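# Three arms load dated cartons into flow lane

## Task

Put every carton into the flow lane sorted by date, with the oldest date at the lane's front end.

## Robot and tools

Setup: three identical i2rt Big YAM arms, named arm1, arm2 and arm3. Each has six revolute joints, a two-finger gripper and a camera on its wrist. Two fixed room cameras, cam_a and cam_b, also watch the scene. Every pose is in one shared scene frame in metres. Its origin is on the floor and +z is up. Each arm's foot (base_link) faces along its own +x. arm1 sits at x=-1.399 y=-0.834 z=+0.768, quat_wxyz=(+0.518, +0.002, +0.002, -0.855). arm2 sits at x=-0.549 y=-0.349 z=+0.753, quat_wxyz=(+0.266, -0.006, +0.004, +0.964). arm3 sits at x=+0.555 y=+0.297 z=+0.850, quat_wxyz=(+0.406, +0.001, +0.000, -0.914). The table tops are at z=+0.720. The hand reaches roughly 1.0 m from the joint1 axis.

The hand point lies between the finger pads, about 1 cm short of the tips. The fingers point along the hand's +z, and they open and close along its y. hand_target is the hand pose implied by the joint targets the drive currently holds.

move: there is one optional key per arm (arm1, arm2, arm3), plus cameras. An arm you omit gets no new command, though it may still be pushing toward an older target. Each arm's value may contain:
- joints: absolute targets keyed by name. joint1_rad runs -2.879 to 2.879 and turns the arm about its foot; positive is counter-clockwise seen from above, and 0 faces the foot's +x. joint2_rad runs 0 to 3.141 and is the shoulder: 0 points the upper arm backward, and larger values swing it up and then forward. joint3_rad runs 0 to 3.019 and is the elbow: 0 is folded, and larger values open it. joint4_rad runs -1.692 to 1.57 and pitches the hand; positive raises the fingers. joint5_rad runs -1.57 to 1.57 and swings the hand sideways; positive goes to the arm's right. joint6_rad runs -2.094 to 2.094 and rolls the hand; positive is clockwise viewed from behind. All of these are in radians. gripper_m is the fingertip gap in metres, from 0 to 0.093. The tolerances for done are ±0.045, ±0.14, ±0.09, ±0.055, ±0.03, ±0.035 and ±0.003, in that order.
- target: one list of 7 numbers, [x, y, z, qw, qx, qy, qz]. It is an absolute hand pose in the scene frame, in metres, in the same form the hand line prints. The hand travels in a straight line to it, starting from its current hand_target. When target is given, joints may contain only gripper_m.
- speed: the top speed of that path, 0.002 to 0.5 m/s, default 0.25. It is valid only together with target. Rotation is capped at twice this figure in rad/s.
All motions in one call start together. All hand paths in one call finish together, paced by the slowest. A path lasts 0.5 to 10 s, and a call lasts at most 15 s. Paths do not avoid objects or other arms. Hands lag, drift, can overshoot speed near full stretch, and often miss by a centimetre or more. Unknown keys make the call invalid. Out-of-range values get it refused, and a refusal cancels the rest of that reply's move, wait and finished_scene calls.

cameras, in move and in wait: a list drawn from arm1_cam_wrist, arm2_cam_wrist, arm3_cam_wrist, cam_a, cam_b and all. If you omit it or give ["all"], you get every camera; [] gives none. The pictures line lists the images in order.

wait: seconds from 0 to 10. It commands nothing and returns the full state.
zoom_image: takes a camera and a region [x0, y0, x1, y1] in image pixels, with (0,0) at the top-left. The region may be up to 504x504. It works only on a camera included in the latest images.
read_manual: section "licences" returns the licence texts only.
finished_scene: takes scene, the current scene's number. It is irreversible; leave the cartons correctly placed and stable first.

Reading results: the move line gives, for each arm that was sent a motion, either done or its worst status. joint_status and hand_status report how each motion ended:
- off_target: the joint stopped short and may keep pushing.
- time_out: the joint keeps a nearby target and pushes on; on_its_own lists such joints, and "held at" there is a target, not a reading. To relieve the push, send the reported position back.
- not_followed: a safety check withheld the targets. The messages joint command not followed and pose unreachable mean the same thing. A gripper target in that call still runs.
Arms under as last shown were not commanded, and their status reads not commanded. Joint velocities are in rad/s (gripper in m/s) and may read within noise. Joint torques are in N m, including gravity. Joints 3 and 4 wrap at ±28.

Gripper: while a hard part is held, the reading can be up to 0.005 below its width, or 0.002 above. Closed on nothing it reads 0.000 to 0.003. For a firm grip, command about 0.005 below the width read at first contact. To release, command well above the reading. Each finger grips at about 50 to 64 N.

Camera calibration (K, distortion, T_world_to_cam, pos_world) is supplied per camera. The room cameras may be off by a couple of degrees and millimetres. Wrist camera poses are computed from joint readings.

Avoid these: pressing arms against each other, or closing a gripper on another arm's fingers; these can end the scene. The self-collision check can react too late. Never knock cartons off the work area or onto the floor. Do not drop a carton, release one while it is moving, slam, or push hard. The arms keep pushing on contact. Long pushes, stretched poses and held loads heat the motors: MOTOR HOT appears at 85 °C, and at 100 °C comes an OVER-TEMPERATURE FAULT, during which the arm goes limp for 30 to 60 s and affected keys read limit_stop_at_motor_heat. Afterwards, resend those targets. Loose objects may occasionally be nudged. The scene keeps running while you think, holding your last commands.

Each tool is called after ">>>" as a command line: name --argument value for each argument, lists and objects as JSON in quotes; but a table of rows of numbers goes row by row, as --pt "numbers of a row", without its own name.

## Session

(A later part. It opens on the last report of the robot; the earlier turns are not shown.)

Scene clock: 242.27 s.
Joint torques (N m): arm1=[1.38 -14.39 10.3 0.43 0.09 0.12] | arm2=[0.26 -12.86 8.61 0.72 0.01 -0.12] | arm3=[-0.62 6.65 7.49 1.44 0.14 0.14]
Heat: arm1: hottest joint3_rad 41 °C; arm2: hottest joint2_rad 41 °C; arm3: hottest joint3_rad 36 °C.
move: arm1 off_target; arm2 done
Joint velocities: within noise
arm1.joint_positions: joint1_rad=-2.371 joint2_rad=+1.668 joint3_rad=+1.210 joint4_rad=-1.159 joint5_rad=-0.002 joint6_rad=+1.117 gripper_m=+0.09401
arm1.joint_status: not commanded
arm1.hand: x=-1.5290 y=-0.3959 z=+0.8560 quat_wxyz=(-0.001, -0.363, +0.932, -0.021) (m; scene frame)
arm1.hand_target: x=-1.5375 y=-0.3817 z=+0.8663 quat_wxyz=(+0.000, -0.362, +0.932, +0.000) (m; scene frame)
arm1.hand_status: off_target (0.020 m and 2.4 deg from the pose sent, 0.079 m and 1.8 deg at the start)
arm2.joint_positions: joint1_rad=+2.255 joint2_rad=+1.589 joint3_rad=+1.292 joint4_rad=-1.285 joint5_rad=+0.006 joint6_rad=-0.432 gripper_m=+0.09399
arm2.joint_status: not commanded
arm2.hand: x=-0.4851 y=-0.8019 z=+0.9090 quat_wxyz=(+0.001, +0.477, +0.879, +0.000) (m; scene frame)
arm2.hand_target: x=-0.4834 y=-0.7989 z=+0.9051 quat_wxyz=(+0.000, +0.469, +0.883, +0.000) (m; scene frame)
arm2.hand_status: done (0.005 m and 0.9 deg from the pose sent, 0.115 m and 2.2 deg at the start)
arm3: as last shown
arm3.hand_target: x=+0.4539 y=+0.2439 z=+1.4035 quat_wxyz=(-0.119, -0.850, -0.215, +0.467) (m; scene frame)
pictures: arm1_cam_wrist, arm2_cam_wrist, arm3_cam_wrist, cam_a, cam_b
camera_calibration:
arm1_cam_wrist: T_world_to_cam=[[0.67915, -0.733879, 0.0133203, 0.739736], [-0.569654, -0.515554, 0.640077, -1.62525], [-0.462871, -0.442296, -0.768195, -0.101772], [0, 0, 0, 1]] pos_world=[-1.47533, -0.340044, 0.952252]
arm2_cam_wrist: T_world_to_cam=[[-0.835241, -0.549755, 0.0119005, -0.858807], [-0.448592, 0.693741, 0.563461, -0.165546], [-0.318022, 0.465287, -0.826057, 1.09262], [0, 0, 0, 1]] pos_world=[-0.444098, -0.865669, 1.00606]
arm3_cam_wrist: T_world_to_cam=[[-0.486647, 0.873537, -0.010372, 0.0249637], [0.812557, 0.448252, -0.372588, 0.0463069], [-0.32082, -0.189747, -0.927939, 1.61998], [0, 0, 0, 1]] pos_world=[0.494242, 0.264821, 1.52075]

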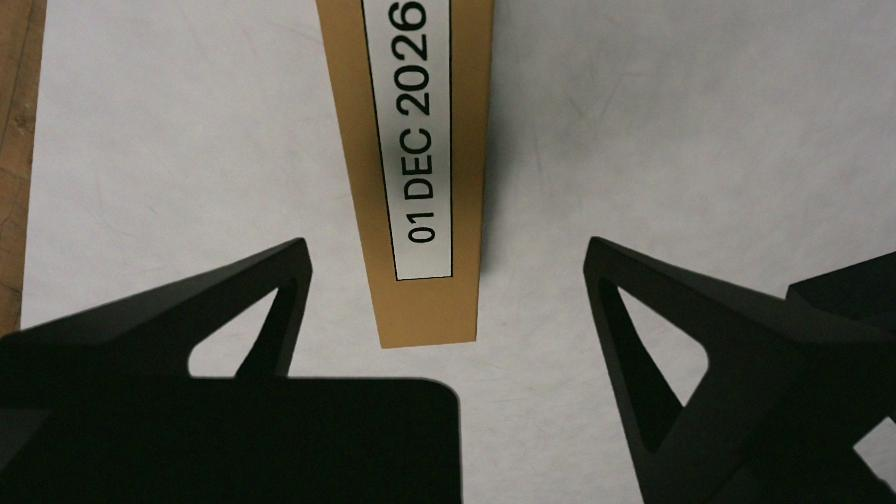

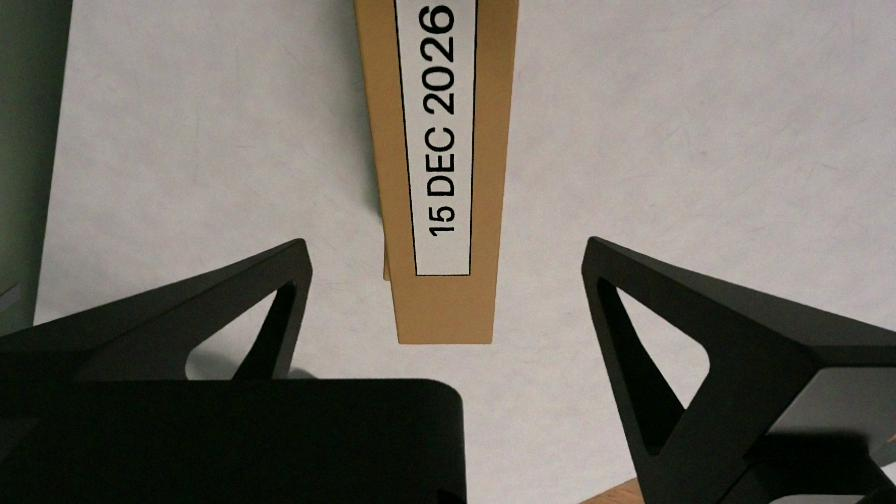

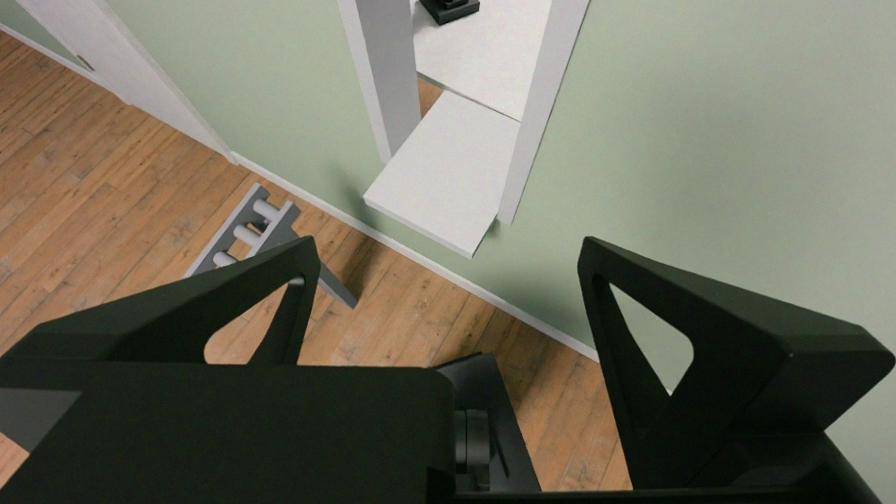

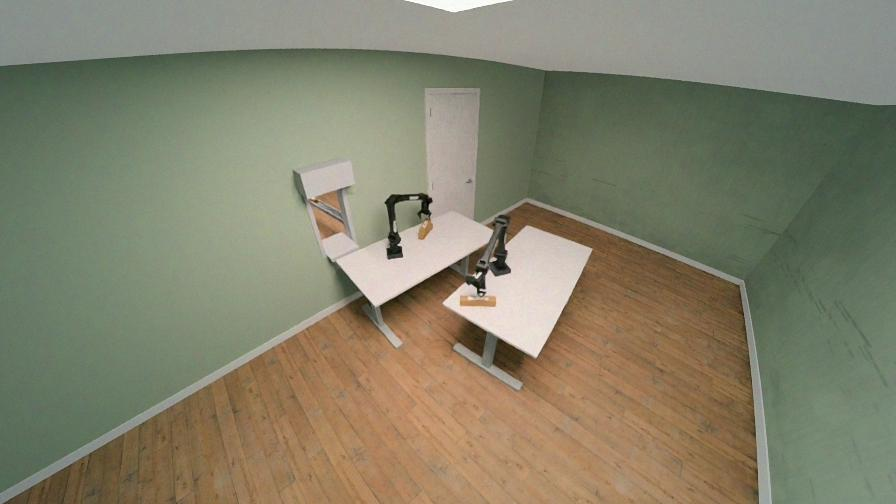

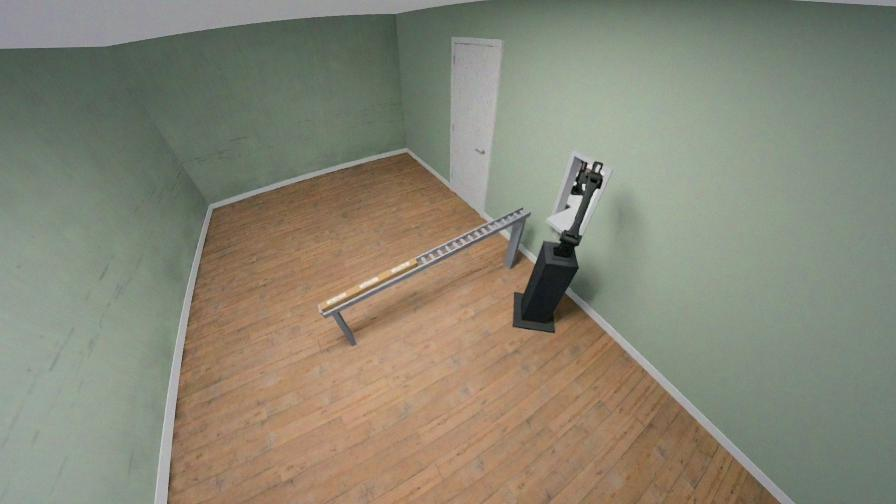

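>>> move --arm1 '{"target": [-1.543, -0.368, 0.785, 0, -0.3624, 0.932, 0], "speed": 0.15}' --arm2 '{"target": [-0.4776, -0.808, 0.812, 0, 0.4695, 0.8829, 0], "speed": 0.15}' --cameras '["arm1_cam_wrist", "arm2_cam_wrist", "cam_a"]'

Scene clock: 260.63 s.
Joint torques (N m): arm1=[1.55 -16.21 7.38 0.49 0.1 0.13] | arm2=[0.67 -12.4 8.03 0.73 0.01 -0.04] | arm3=[-0.79 6.59 7.53 1.43 0.11 0.12]
Heat: arm1: hottest joint3_rad 42 °C; arm2: hottest joint3_rad 42 °C; arm3: hottest joint3_rad 36 °C.
move: arm1 done; arm2 off_target
Joint velocities: within noise
arm1.joint_positions: joint1_rad=-2.371 joint2_rad=+1.806 joint3_rad=+1.186 joint4_rad=-0.969 joint5_rad=-0.003 joint6_rad=+1.120 gripper_m=+0.09401
arm1.joint_status: not commanded
arm1.hand: x=-1.5362 y=-0.3712 z=+0.7852 quat_wxyz=(+0.000, -0.361, +0.932, -0.006) (m; scene frame)
arm1.hand_target: x=-1.5430 y=-0.3680 z=+0.7851 quat_wxyz=(+0.000, -0.362, +0.932, +0.000) (m; scene frame)
arm1.hand_status: done (0.008 m and 0.7 deg from the pose sent, 0.078 m and 2.4 deg at the start)
arm2.joint_positions: joint1_rad=+2.257 joint2_rad=+1.695 joint3_rad=+1.174 joint4_rad=-1.051 joint5_rad=+0.006 joint6_rad=-0.432 gripper_m=+0.09399
arm2.joint_status: not commanded
arm2.hand: x=-0.4821 y=-0.8107 z=+0.8211 quat_wxyz=(+0.004, +0.476, +0.880, -0.004) (m; scene frame)
arm2.hand_target: x=-0.4778 y=-0.8078 z=+0.8121 quat_wxyz=(+0.000, +0.470, +0.883, +0.000) (m; scene frame)
arm2.hand_status: off_target (0.011 m and 1.1 deg from the pose sent, 0.097 m and 0.9 deg at the start)
arm3: as last shown
arm3.joint_positions: joint1_rad=-0.329 joint2_rad=+0.444 joint3_rad=+1.486 joint4_rad=-1.591 joint5_rad=-0.003 joint6_rad=-0.008 gripper_m=+0.09400
arm3.hand: x=+0.4559 y=+0.2431 z=+1.4059 quat_wxyz=(-0.122, -0.844, -0.223, +0.473) (m; scene frame)
pictures: arm1_cam_wrist, arm2_cam_wrist, cam_a
camera_calibration:
arm1_cam_wrist: T_world_to_cam=[[0.676944, -0.735923, -0.0128109, 0.780088], [-0.565817, -0.531445, 0.630411, -1.56367], [-0.470742, -0.419504, -0.776156, -0.145946], [0, 0, 0, 1]] pos_world=[-1.48153, -0.318144, 0.88247]
arm2_cam_wrist: T_world_to_cam=[[-0.834055, -0.551438, 0.0164144, -0.864595], [-0.450971, 0.698631, 0.555464, -0.0991463], [-0.317771, 0.455885, -0.831379, 1.02191], [0, 0, 0, 1]] pos_world=[-0.441097, -0.873379, 0.918862]

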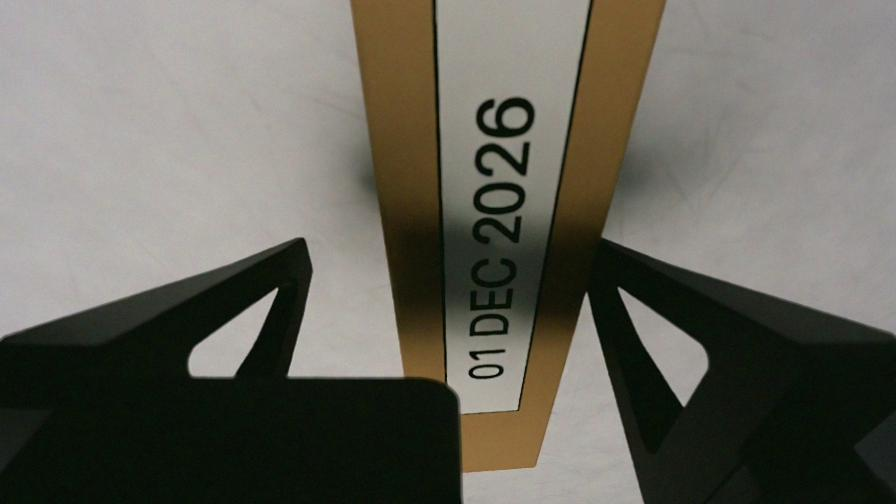

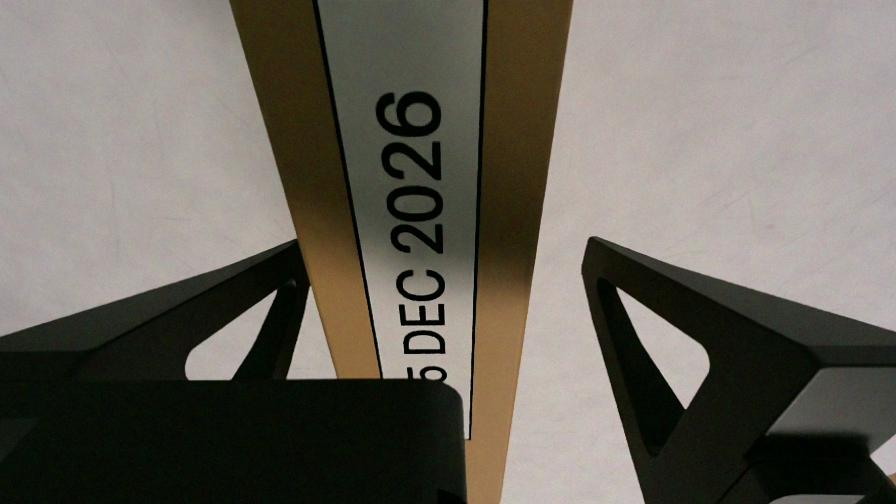

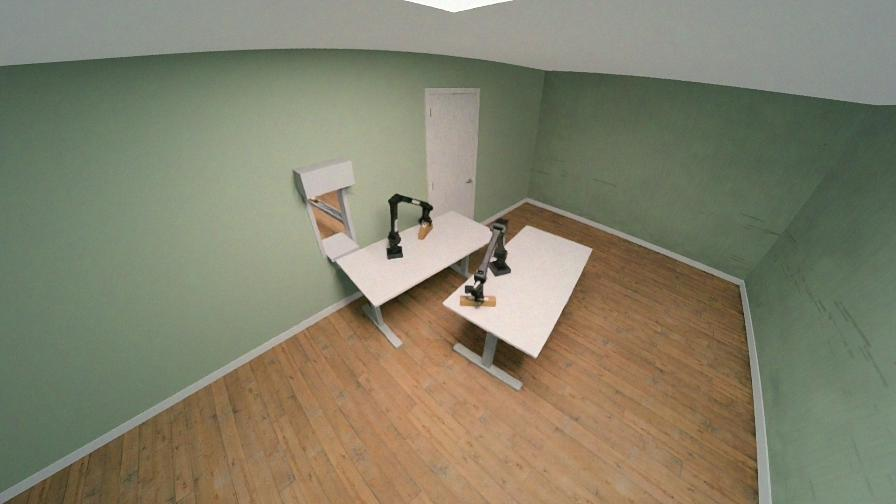

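>>> move --arm1 '{"target": [-1.536, -0.3755, 0.776, 0, -0.3624, 0.932, 0], "speed": 0.1}' --arm2 '{"target": [-0.469, -0.8022, 0.803, 0, 0.4695, 0.8829, 0], "speed": 0.1}' --cameras '["arm1_cam_wrist", "arm2_cam_wrist"]'

Scene clock: 273.57 s.
Joint torques (N m): arm1=[0.91 -16.5 6.94 0.53 0.11 0.03] | arm2=[0.62 -11.99 7.69 0.85 0.01 0.08] | arm3=[-0.62 6.48 7.56 1.42 0.13 0.14]
Heat: arm1: hottest joint3_rad 41 °C; arm2: hottest joint3_rad 43 °C; arm3: hottest joint3_rad 36 °C.
move: arm1 done; arm2 off_target
Joint velocities: within noise
arm1.joint_positions: joint1_rad=-2.371 joint2_rad=+1.806 joint3_rad=+1.153 joint4_rad=-0.937 joint5_rad=-0.003 joint6_rad=+1.120 gripper_m=+0.09401
arm1.joint_status: not commanded
arm1.hand: x=-1.5339 y=-0.3787 z=+0.7750 quat_wxyz=(+0.000, -0.361, +0.932, -0.007) (m; scene frame)
arm1.hand_target: x=-1.5359 y=-0.3756 z=+0.7761 quat_wxyz=(+0.000, -0.362, +0.932, +0.000) (m; scene frame)
arm1.hand_status: done (0.004 m and 0.8 deg from the pose sent, 0.010 m and 0.8 deg at the start)
arm2.joint_positions: joint1_rad=+2.278 joint2_rad=+1.695 joint3_rad=+1.155 joint4_rad=-1.024 joint5_rad=+0.006 joint6_rad=-0.426 gripper_m=+0.09399
arm2.joint_status: not commanded
arm2.hand: x=-0.4726 y=-0.8076 z=+0.8150 quat_wxyz=(+0.007, +0.469, +0.883, -0.007) (m; scene frame)
arm2.hand_target: x=-0.4692 y=-0.8021 z=+0.8033 quat_wxyz=(+0.000, +0.470, +0.883, +0.000) (m; scene frame)
arm2.hand_status: off_target (0.014 m and 1.2 deg from the pose sent, 0.024 m and 1.1 deg at the start)
arm3: as last shown
pictures: arm1_cam_wrist, arm2_cam_wrist
camera_calibration:
arm1_cam_wrist: T_world_to_cam=[[0.676717, -0.736155, -0.0114151, 0.771326], [-0.566251, -0.530316, 0.630971, -1.56063], [-0.470546, -0.420525, -0.775723, -0.156305], [0, 0, 0, 1]] pos_world=[-1.47923, -0.325544, 0.872269]
arm2_cam_wrist: T_world_to_cam=[[-0.825806, -0.563606, 0.0198365, -0.863586], [-0.461899, 0.696126, 0.549598, -0.0960495], [-0.323565, 0.444699, -0.835194, 1.00976], [0, 0, 0, 1]] pos_world=[-0.430797, -0.868896, 0.91326]

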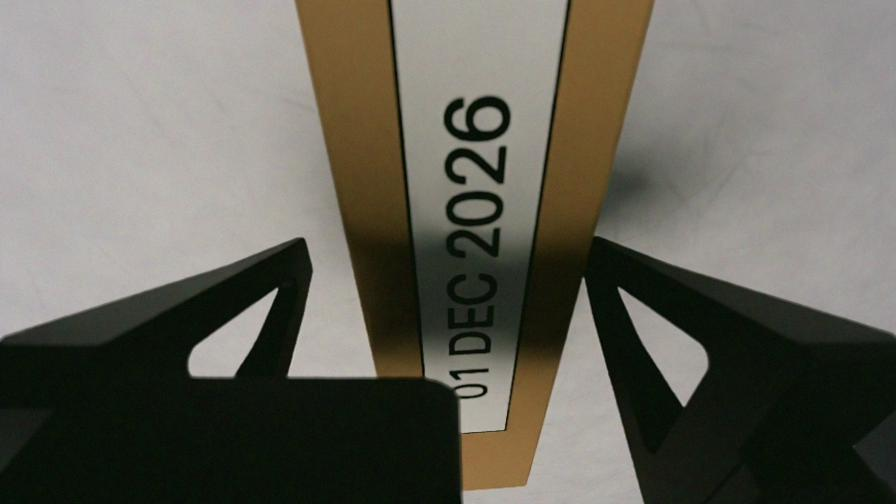

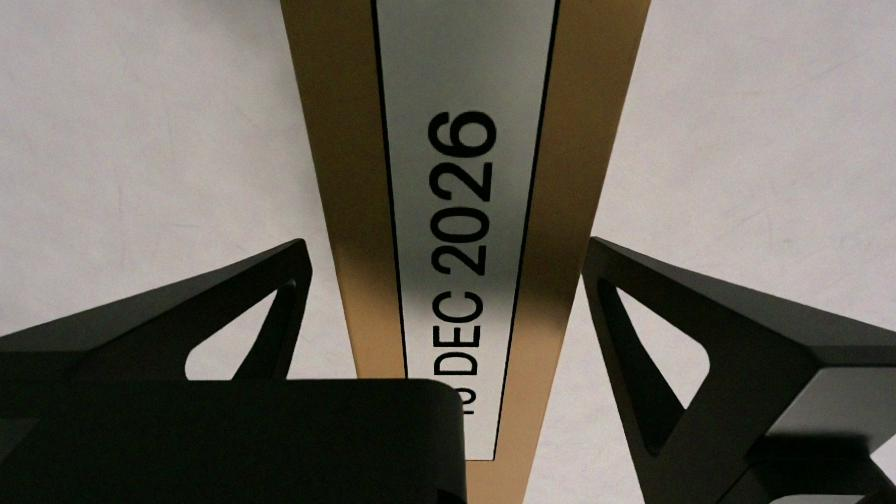

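>>> move --arm1 '{"joints": {"gripper_m": 0.05}}' --arm2 '{"joints": {"gripper_m": 0.05}}' --cameras '["arm1_cam_wrist", "arm2_cam_wrist"]'

Scene clock: 277.57 s.
Joint torques (N m): arm1=[0.91 -16.44 7.08 0.43 0.1 0.04] | arm2=[0.62 -12.04 7.69 0.69 -0.11 0.08] | arm3=[-0.5 6.65 7.53 1.43 0.13 0.14]
Heat: arm1: hottest joint3_rad 40 °C; arm2: hottest joint2_rad 42 °C; arm3: hottest joint3_rad 36 °C.
move: arm1 off_target; arm2 off_target
Joint velocities: within noise
arm1.joint_positions: joint1_rad=-2.371 joint2_rad=+1.806 joint3_rad=+1.151 joint4_rad=-0.935 joint5_rad=-0.002 joint6_rad=+1.120 gripper_m=+0.06006
arm1.joint_status: gripper_m off_target (ended at +0.06009, target +0.05000)
arm1.hand: x=-1.5337 y=-0.3791 z=+0.7744 quat_wxyz=(+0.000, -0.361, +0.932, -0.007) (m; scene frame)
arm1.hand_target: x=-1.5359 y=-0.3755 z=+0.7761 quat_wxyz=(+0.000, -0.362, +0.932, +0.000) (m; scene frame)
arm1.hand_status: not commanded
arm2.joint_positions: joint1_rad=+2.278 joint2_rad=+1.695 joint3_rad=+1.155 joint4_rad=-1.023 joint5_rad=+0.008 joint6_rad=-0.425 gripper_m=+0.06056
arm2.joint_status: gripper_m off_target (ended at +0.06059, target +0.05000)
arm2.hand: x=-0.4730 y=-0.8080 z=+0.8150 quat_wxyz=(+0.006, +0.470, +0.883, -0.009) (m; scene frame)
arm2.hand_target: x=-0.4692 y=-0.8021 z=+0.8033 quat_wxyz=(+0.000, +0.470, +0.883, +0.000) (m; scene frame)
arm2.hand_status: not commanded
arm3: as last shown
pictures: arm1_cam_wrist, arm2_cam_wrist
camera_calibration:
arm1_cam_wrist: T_world_to_cam=[[0.677, -0.735897, -0.0112705, 0.771333], [-0.566304, -0.530639, 0.630651, -1.56031], [-0.470075, -0.420568, -0.775984, -0.155982], [0, 0, 0, 1]] pos_world=[-1.47913, -0.325944, 0.871669]
arm2_cam_wrist: T_world_to_cam=[[-0.826633, -0.562277, 0.0228604, -0.86597], [-0.459524, 0.697904, 0.549333, -0.0932246], [-0.324832, 0.443592, -0.83529, 1.00846], [0, 0, 0, 1]] pos_world=[-0.431099, -0.869197, 0.913362]

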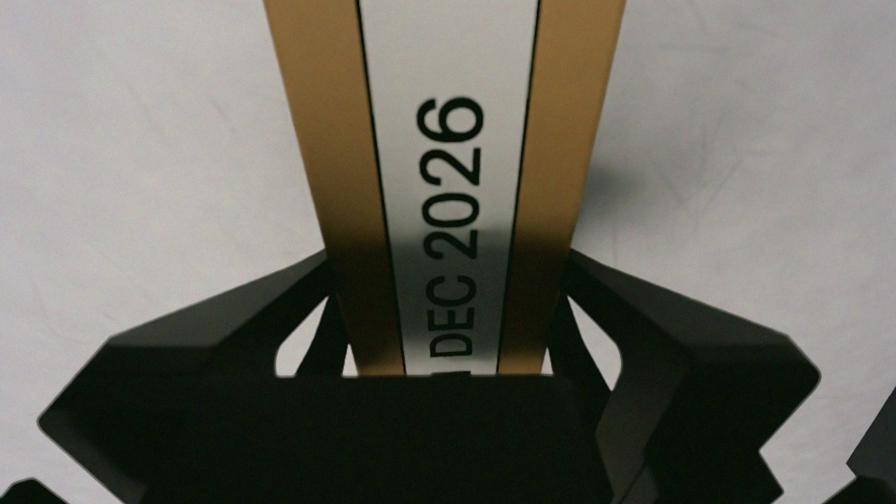

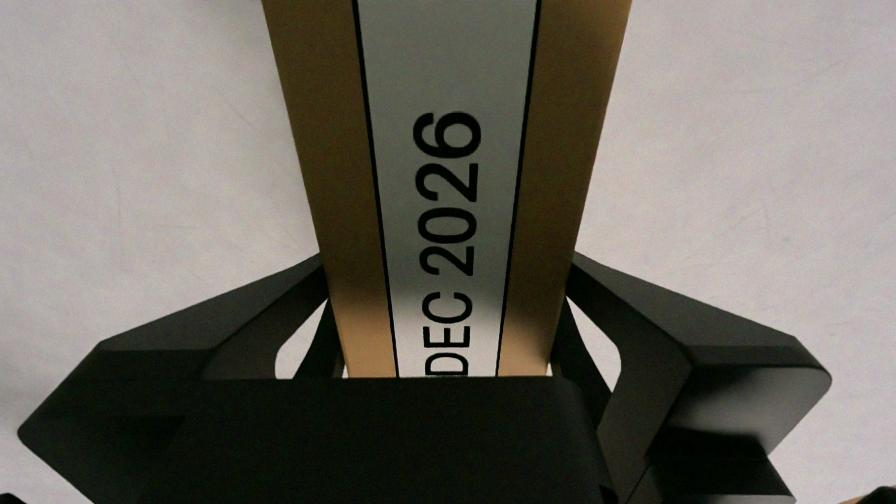

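>>> move --arm1 '{"target": [-1.53, -0.37, 0.95, 0, -0.3624, 0.932, 0], "speed": 0.25}' --arm2 '{"target": [-0.473, -0.806, 0.98, 0, 0.4695, 0.8829, 0], "speed": 0.25}' --cameras '["arm1_cam_wrist", "arm2_cam_wrist", "cam_a"]'

Scene clock: 299.40 s.
Joint torques (N m): arm1=[-0.32 -15.68 13.15 -0.28 0.18 -0.05] | arm2=[0.09 -11.69 15.3 -0.23 -0.11 0.01] | arm3=[-0.62 6.48 7.57 1.4 0.12 0.13]
Heat: arm1: hottest joint3_rad 40 °C; arm2: hottest joint2_rad 43 °C; arm3: hottest joint3_rad 36 °C.
move: arm1 off_target; arm2 off_target
Joint velocities: within noise
arm1.joint_positions: joint1_rad=-2.371 joint2_rad=+1.627 joint3_rad=+1.351 joint4_rad=-1.355 joint5_rad=-0.003 joint6_rad=+1.113 gripper_m=+0.06007
arm1.joint_status: not commanded
arm1.hand: x=-1.5311 y=-0.3904 z=+0.9248 quat_wxyz=(-0.002, -0.365, +0.931, -0.028) (m; scene frame)
arm1.hand_target: x=-1.5295 y=-0.3715 z=+0.9501 quat_wxyz=(+0.000, -0.362, +0.932, +0.000) (m; scene frame)
arm1.hand_status: off_target (0.032 m and 3.2 deg from the pose sent, 0.176 m and 0.8 deg at the start)
arm2.joint_positions: joint1_rad=+2.278 joint2_rad=+1.560 joint3_rad=+1.385 joint4_rad=-1.462 joint5_rad=+0.008 joint6_rad=-0.425 gripper_m=+0.06056
arm2.joint_status: not commanded
arm2.hand: x=-0.4778 y=-0.7864 z=+0.9571 quat_wxyz=(-0.016, +0.469, +0.883, +0.020) (m; scene frame)
arm2.hand_target: x=-0.4733 y=-0.8045 z=+0.9801 quat_wxyz=(+0.000, +0.470, +0.883, +0.000) (m; scene frame)
arm2.hand_status: off_target (0.031 m and 3.0 deg from the pose sent, 0.165 m and 1.2 deg at the start)
arm3: as last shown
pictures: arm1_cam_wrist, arm2_cam_wrist, cam_a
camera_calibration:
arm1_cam_wrist: T_world_to_cam=[[0.68208, -0.730836, 0.0254015, 0.738818], [-0.569327, -0.508905, 0.645665, -1.66973], [-0.458948, -0.454857, -0.763199, -0.0509341], [0, 0, 0, 1]] pos_world=[-1.47793, -0.332946, 1.02045]
arm2_cam_wrist: T_world_to_cam=[[-0.82625, -0.563247, -0.0079678, -0.832044], [-0.452734, 0.655585, 0.604351, -0.271218], [-0.335175, 0.502952, -0.796679, 1.12078], [0, 0, 0, 1]] pos_world=[-0.434609, -0.854536, 1.05018]

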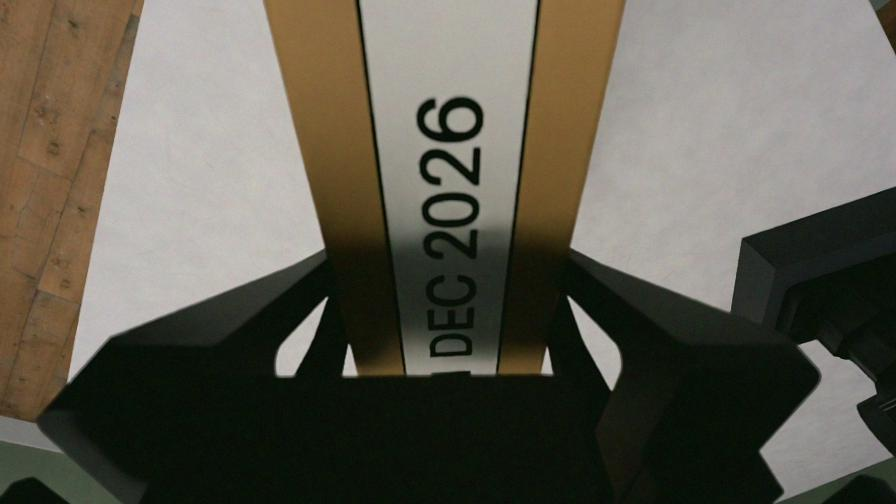

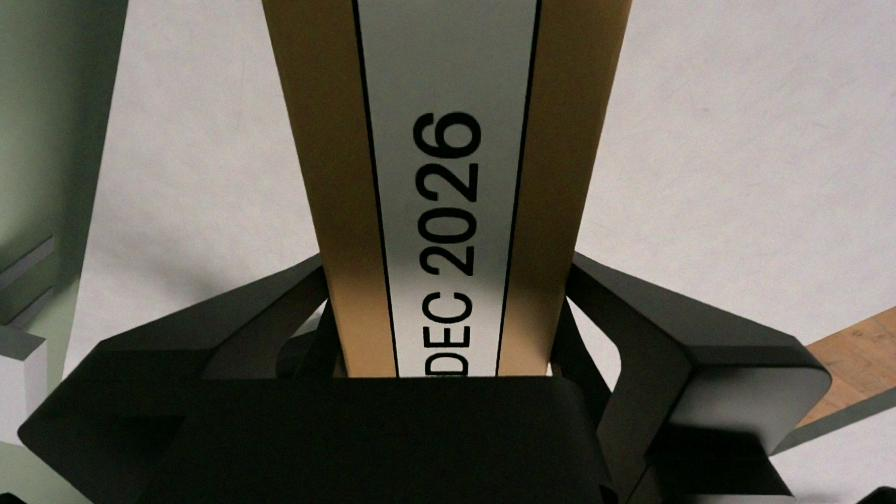

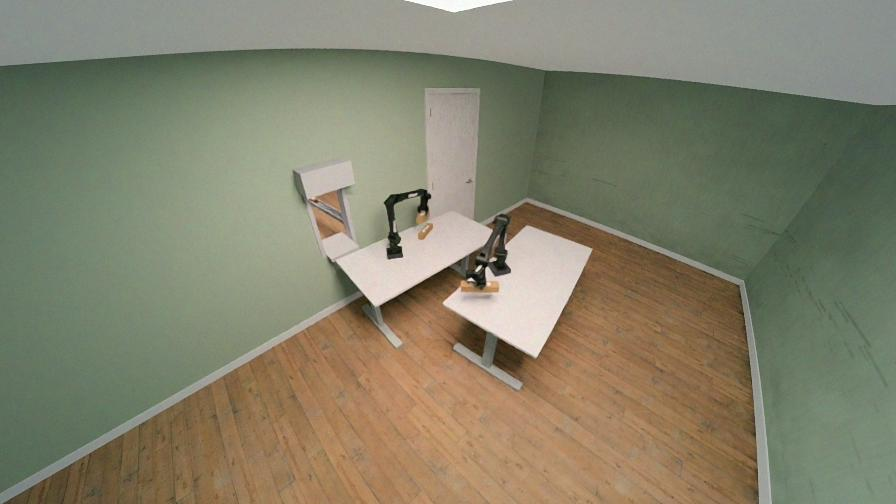

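>>> move --arm1 '{"joints": {"joint1_rad": 1.2, "joint2_rad": 1.387, "joint3_rad": 1.34, "joint4_rad": -1.5, "joint5_rad": 0, "joint6_rad": 0}}' --arm2 '{"joints": {"joint1_rad": -0.552, "joint2_rad": 1.325, "joint3_rad": 1.187, "joint4_rad": -1.40, "joint5_rad": 0, "joint6_rad": 0}}' --cameras '["arm1_cam_wrist", "arm2_cam_wrist", "cam_a"]'

Scene clock: 313.23 s.
Joint torques (N m): arm1=[1.55 -14.92 10.33 -0.21 0.12 -0.03] | arm2=[-0.38 -10.64 9.62 0.02 -0.11 0.07] | arm3=[-0.56 6.48 7.53 1.39 0.12 0.12]
Heat: arm1: hottest joint3_rad 43 °C; arm2: hottest joint2_rad 43 °C; arm3: hottest joint2_rad 35 °C.
move: arm1 done; arm2 done
Joint velocities: within noise
arm1.joint_positions: joint1_rad=+1.190 joint2_rad=+1.416 joint3_rad=+1.320 joint4_rad=-1.491 joint5_rad=-0.001 joint6_rad=+0.007 gripper_m=+0.06004
arm1.joint_status: all done
arm1.hand: x=-1.1344 y=-1.1441 z=+0.9994 quat_wxyz=(+0.007, -0.421, -0.907, -0.006) (m; scene frame)
arm1.hand_target: x=-1.1317 y=-1.1417 z=+1.0180 quat_wxyz=(-0.010, -0.413, -0.911, +0.002) (m; scene frame)
arm1.hand_status: not commanded
arm2.joint_positions: joint1_rad=-0.547 joint2_rad=+1.341 joint3_rad=+1.192 joint4_rad=-1.393 joint5_rad=+0.002 joint6_rad=-0.009 gripper_m=+0.06058
arm2.joint_status: all done
arm2.hand: x=-0.7301 y=-0.0041 z=+0.9597 quat_wxyz=(-0.006, +0.858, -0.513, -0.005) (m; scene frame)
arm2.hand_target: x=-0.7265 y=-0.0075 z=+0.9636 quat_wxyz=(-0.006, +0.855, -0.519, -0.007) (m; scene frame)
arm2.hand_status: not commanded
arm3: as last shown
pictures: arm1_cam_wrist, arm2_cam_wrist, cam_a
camera_calibration:
arm1_cam_wrist: T_world_to_cam=[[-0.760605, -0.64849, -0.0306822, -1.57094], [-0.513068, 0.571468, 0.640458, -0.570503], [-0.397797, 0.502877, -0.76738, 1.01451], [0, 0, 0, 1]] pos_world=[-1.084, -1.20289, 1.0957]
arm2_cam_wrist: T_world_to_cam=[[0.878342, 0.477698, 0.0179022, 0.624102], [0.389252, -0.736452, 0.553283, -0.241786], [0.277486, -0.479003, -0.832801, 1.12279], [0, 0, 0, 1]] pos_world=[-0.765616, 0.0616223, 1.05766]

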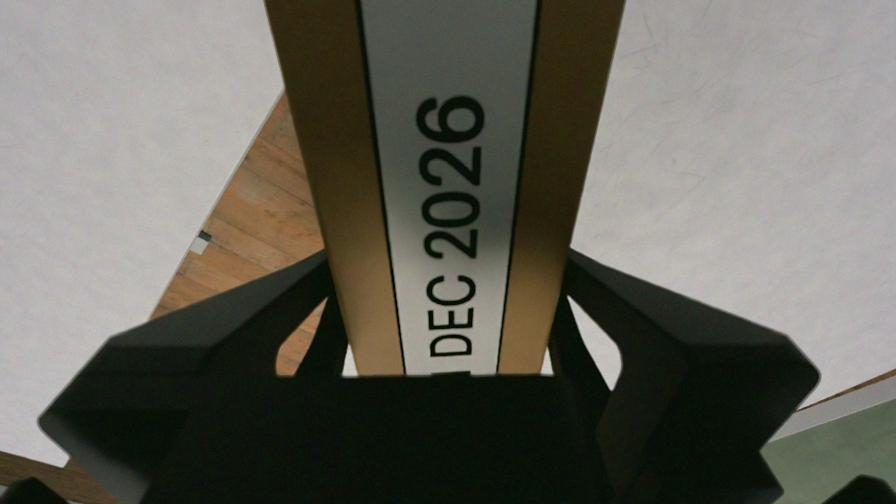

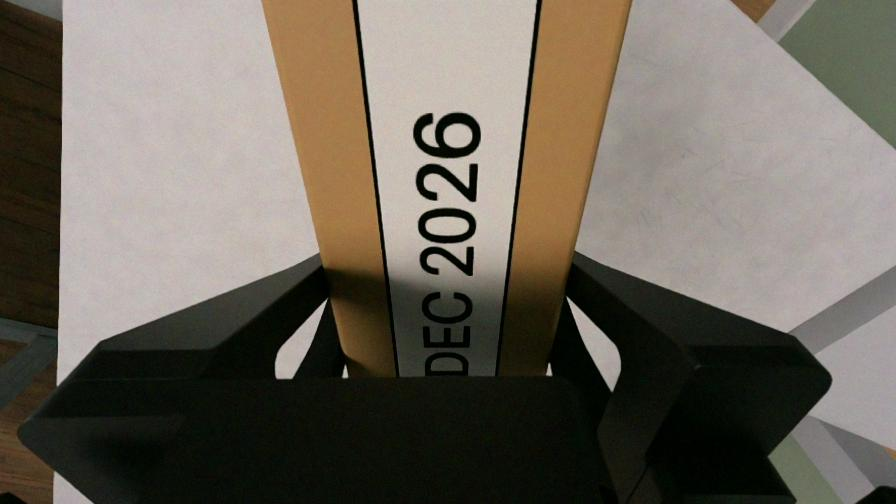

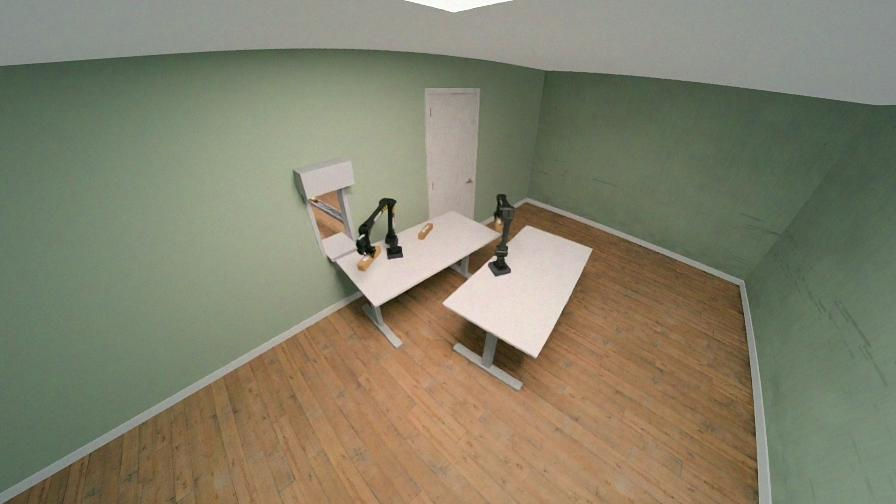

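>>> move --arm2 '{"target": [-0.715, -0.032, 0.785, 0, 0.857, -0.515, 0], "speed": 0.2}' --arm1 '{"joints": {"joint1_rad": 2.2}}' --cameras '["arm1_cam_wrist", "arm2_cam_wrist", "cam_a"]'

>>> zoom_image --camera "cam_a" --region '[330, 180, 470, 300]'

Scene clock: 318.00 s.
Joint torques (N m): arm1=[1.03 -14.8 10.35 -0.17 0.11 -0.03] | arm2=[-0.15 -8.88 8.02 0.69 -0.11 0.01] | arm3=[-0.73 6.59 7.54 1.37 0.12 0.13]
Heat: arm1: hottest joint3_rad 42 °C; arm2: hottest joint3_rad 43 °C; arm3: hottest joint2_rad 35 °C.
move: arm1 done; arm2 done
Joint velocities: within noise
arm1.joint_positions: joint1_rad=+2.188 joint2_rad=+1.415 joint3_rad=+1.320 joint4_rad=-1.491 joint5_rad=+0.000 joint6_rad=+0.006 gripper_m=+0.06002
arm1.joint_status: all done
arm1.hand: x=-0.9962 y=-0.7804 z=+1.0019 quat_wxyz=(+0.007, +0.065, -0.998, -0.002) (m; scene frame)
arm1.hand_target: x=-0.9968 y=-0.7758 z=+1.0204 quat_wxyz=(-0.013, +0.074, -0.997, -0.003) (m; scene frame)
arm1.hand_status: not commanded
arm2.joint_positions: joint1_rad=-0.547 joint2_rad=+1.465 joint3_rad=+0.817 joint4_rad=-0.916 joint5_rad=-0.001 joint6_rad=-0.009 gripper_m=+0.06058
arm2.joint_status: not commanded
arm2.hand: x=-0.7143 y=-0.0340 z=+0.7855 quat_wxyz=(+0.001, +0.858, -0.513, +0.004) (m; scene frame)
arm2.hand_target: x=-0.7150 y=-0.0320 z=+0.7850 quat_wxyz=(+0.000, +0.857, -0.515, +0.000) (m; scene frame)
arm2.hand_status: done (0.002 m and 0.6 deg from the pose sent, 0.177 m and 0.9 deg at the start)
arm3: as last shown
pictures: arm1_cam_wrist, arm2_cam_wrist, cam_a
camera_calibration:
arm1_cam_wrist: T_world_to_cam=[[0.133246, -0.990635, -0.0297836, -0.607267], [-0.761676, -0.121584, 0.636449, -1.49358], [-0.63411, -0.0621185, -0.770744, 0.215497], [0, 0, 0, 1]] pos_world=[-0.920059, -0.76979, 1.09859]
arm2_cam_wrist: T_world_to_cam=[[0.878226, 0.478013, 0.0148917, 0.629963], [0.38458, -0.72439, 0.572151, -0.191422], [0.284283, -0.496751, -0.820013, 0.953192], [0, 0, 0, 1]] pos_world=[-0.750609, 0.0337044, 0.881771]

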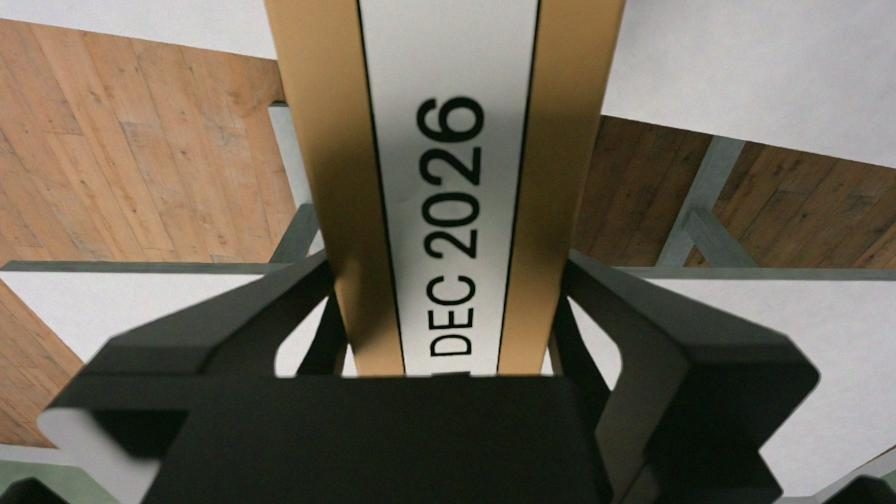

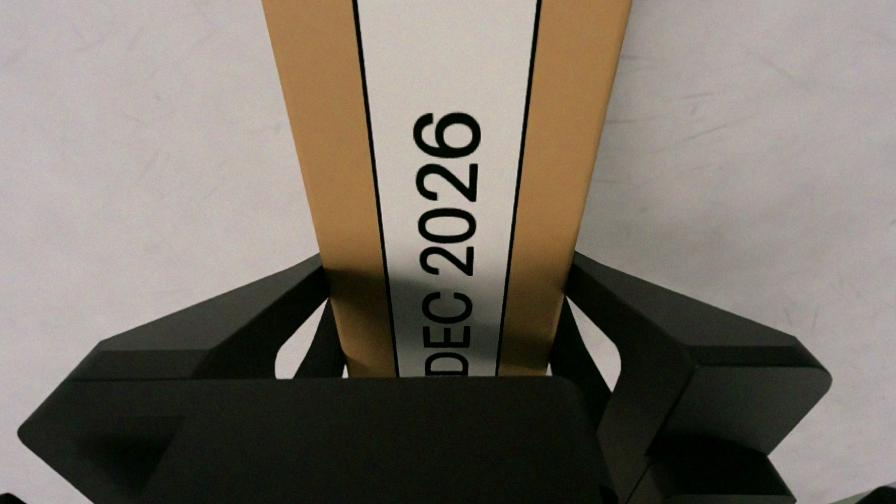

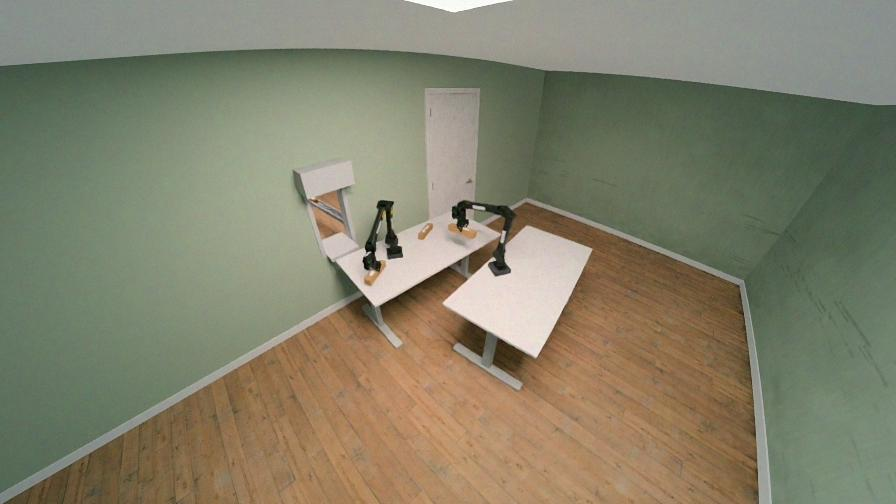

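Scaled by 3.600 from the camera's 896x504 image, which has a finer 1280x720 frame.

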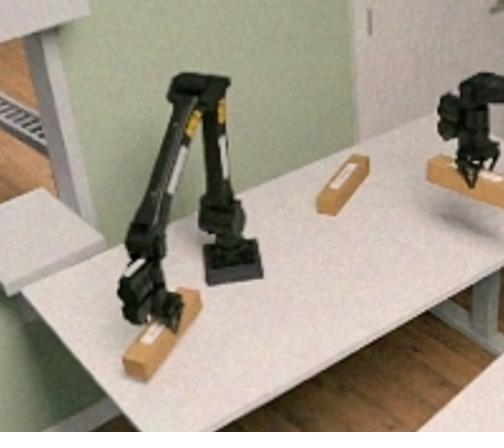

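>>> move --arm2 '{"target": [-0.715, -0.032, 0.755, 0, 0.857, -0.515, 0], "speed": 0.06}' --cameras '["arm2_cam_wrist"]'

Scene clock: 321.50 s.
Joint torques (N m): arm1=[1.73 -14.86 10.33 -0.17 0.08 -0.03] | arm2=[-0.15 -9.05 7.17 0.75 -0.11 0.01] | arm3=[-0.79 6.59 7.47 1.36 0.13 0.14]
Heat: arm1: hottest joint3_rad 42 °C; arm2: hottest joint3_rad 43 °C; arm3: hottest joint2_rad 35 °C.
move: arm2 done
Joint velocities: within noise
arm1: as last shown
arm2.joint_positions: joint1_rad=-0.547 joint2_rad=+1.520 joint3_rad=+0.788 joint4_rad=-0.822 joint5_rad=-0.001 joint6_rad=-0.009 gripper_m=+0.06058
arm2.joint_status: not commanded
arm2.hand: x=-0.7157 y=-0.0313 z=+0.7589 quat_wxyz=(-0.001, +0.858, -0.513, -0.001) (m; scene frame)
arm2.hand_target: x=-0.7150 y=-0.0321 z=+0.7551 quat_wxyz=(+0.000, +0.857, -0.515, +0.000) (m; scene frame)
arm2.hand_status: done (0.004 m and 0.3 deg from the pose sent, 0.031 m and 0.6 deg at the start)
arm3.joint_positions: joint1_rad=-0.329 joint2_rad=+0.444 joint3_rad=+1.486 joint4_rad=-1.591 joint5_rad=-0.003 joint6_rad=-0.008 gripper_m=+0.09400
arm3.joint_status: not commanded
arm3.hand: x=+0.4559 y=+0.2431 z=+1.4059 quat_wxyz=(-0.122, -0.844, -0.223, +0.473) (m; scene frame)
arm3.hand_target: x=+0.4539 y=+0.2439 z=+1.4035 quat_wxyz=(-0.119, -0.850, -0.215, +0.467) (m; scene frame)
arm3.hand_status: not commanded
pictures: arm2_cam_wrist
camera_calibration:
arm2_cam_wrist: T_world_to_cam=[[0.878298, 0.477876, 0.0150362, 0.630212], [0.387385, -0.729711, 0.563432, -0.16524], [0.280223, -0.489036, -0.826026, 0.935008], [0, 0, 0, 1]] pos_world=[-0.751514, 0.0355122, 0.855966]

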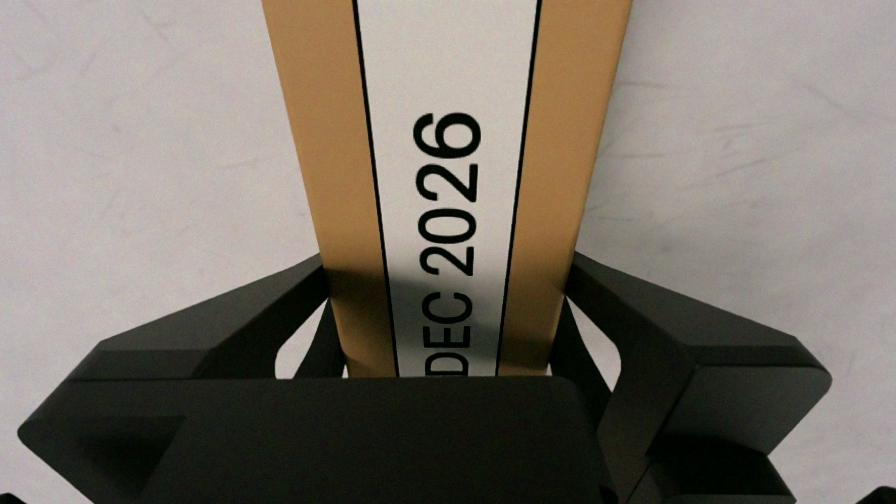

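>>> move --arm2 '{"target": [-0.715, -0.032, 0.742, 0, 0.857, -0.515, 0], "speed": 0.05}' --cameras '["arm2_cam_wrist", "cam_a"]'

>>> zoom_image --camera "cam_a" --region '[350, 230, 410, 290]'

Scene clock: 324.27 s.
Joint torques (N m): arm1=[1.79 -14.86 10.35 -0.18 0.07 -0.03] | arm2=[-0.15 -7.18 6.28 1.47 -0.11 0.02] | arm3=[-0.56 6.59 7.57 1.37 0.12 0.13]
Heat: arm1: hottest joint3_rad 42 °C; arm2: hottest joint3_rad 43 °C; arm3: hottest joint2_rad 35 °C.
move: arm2 off_target
Joint velocities: within noise
arm1, arm3: as last shown
arm2.joint_positions: joint1_rad=-0.547 joint2_rad=+1.528 joint3_rad=+0.787 joint4_rad=-0.798 joint5_rad=-0.001 joint6_rad=-0.009 gripper_m=+0.06058
arm2.joint_status: not commanded
arm2.hand: x=-0.7175 y=-0.0277 z=+0.7558 quat_wxyz=(-0.005, +0.858, -0.513, -0.007) (m; scene frame)
arm2.hand_target: x=-0.7148 y=-0.0325 z=+0.7426 quat_wxyz=(+0.000, +0.857, -0.515, +0.000) (m; scene frame)
arm2.hand_status: off_target (0.015 m and 1.0 deg from the pose sent, 0.017 m and 0.3 deg at the start)
pictures: arm2_cam_wrist, cam_a
camera_calibration:
arm2_cam_wrist: T_world_to_cam=[[0.878371, 0.477737, 0.0152141, 0.630057], [0.391116, -0.736677, 0.551666, -0.148764], [0.274759, -0.478617, -0.833926, 0.937106], [0, 0, 0, 1]] pos_world=[-0.752719, 0.0379227, 0.853959]

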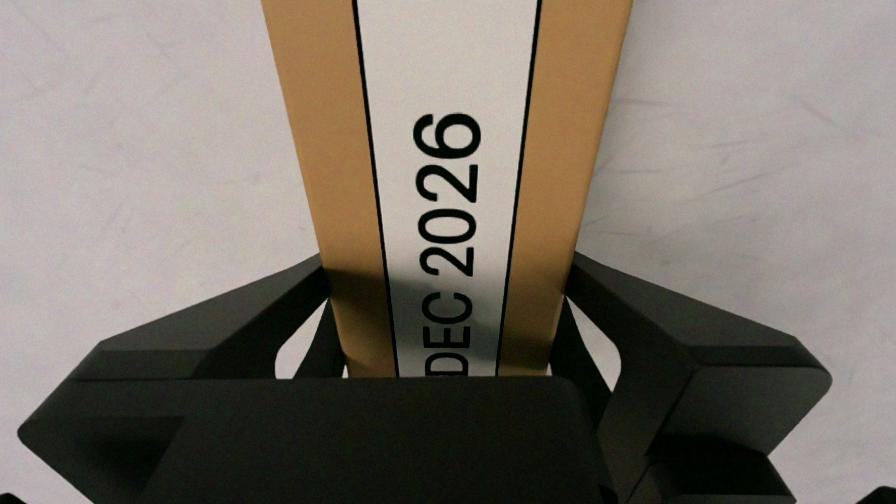

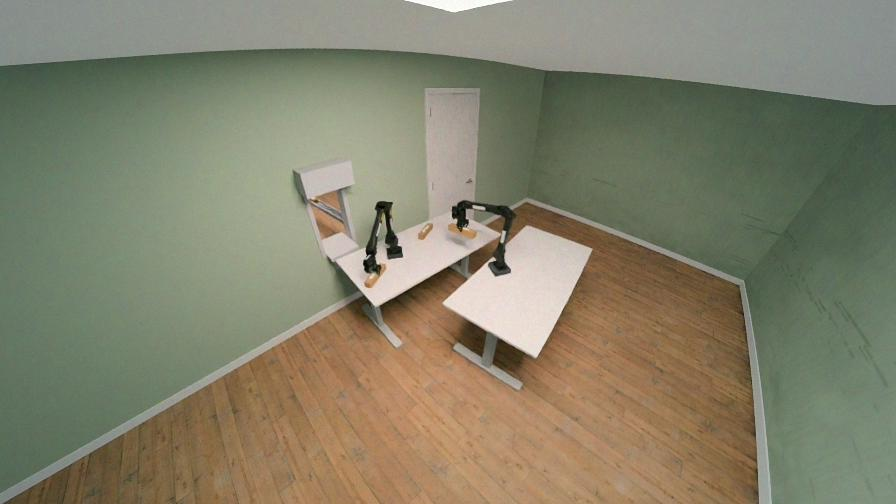

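Scaled by 8.400 from the camera's 896x504 image, which has a finer 1280x720 frame.

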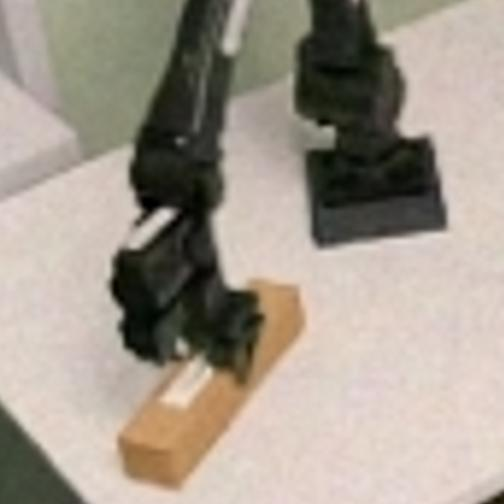

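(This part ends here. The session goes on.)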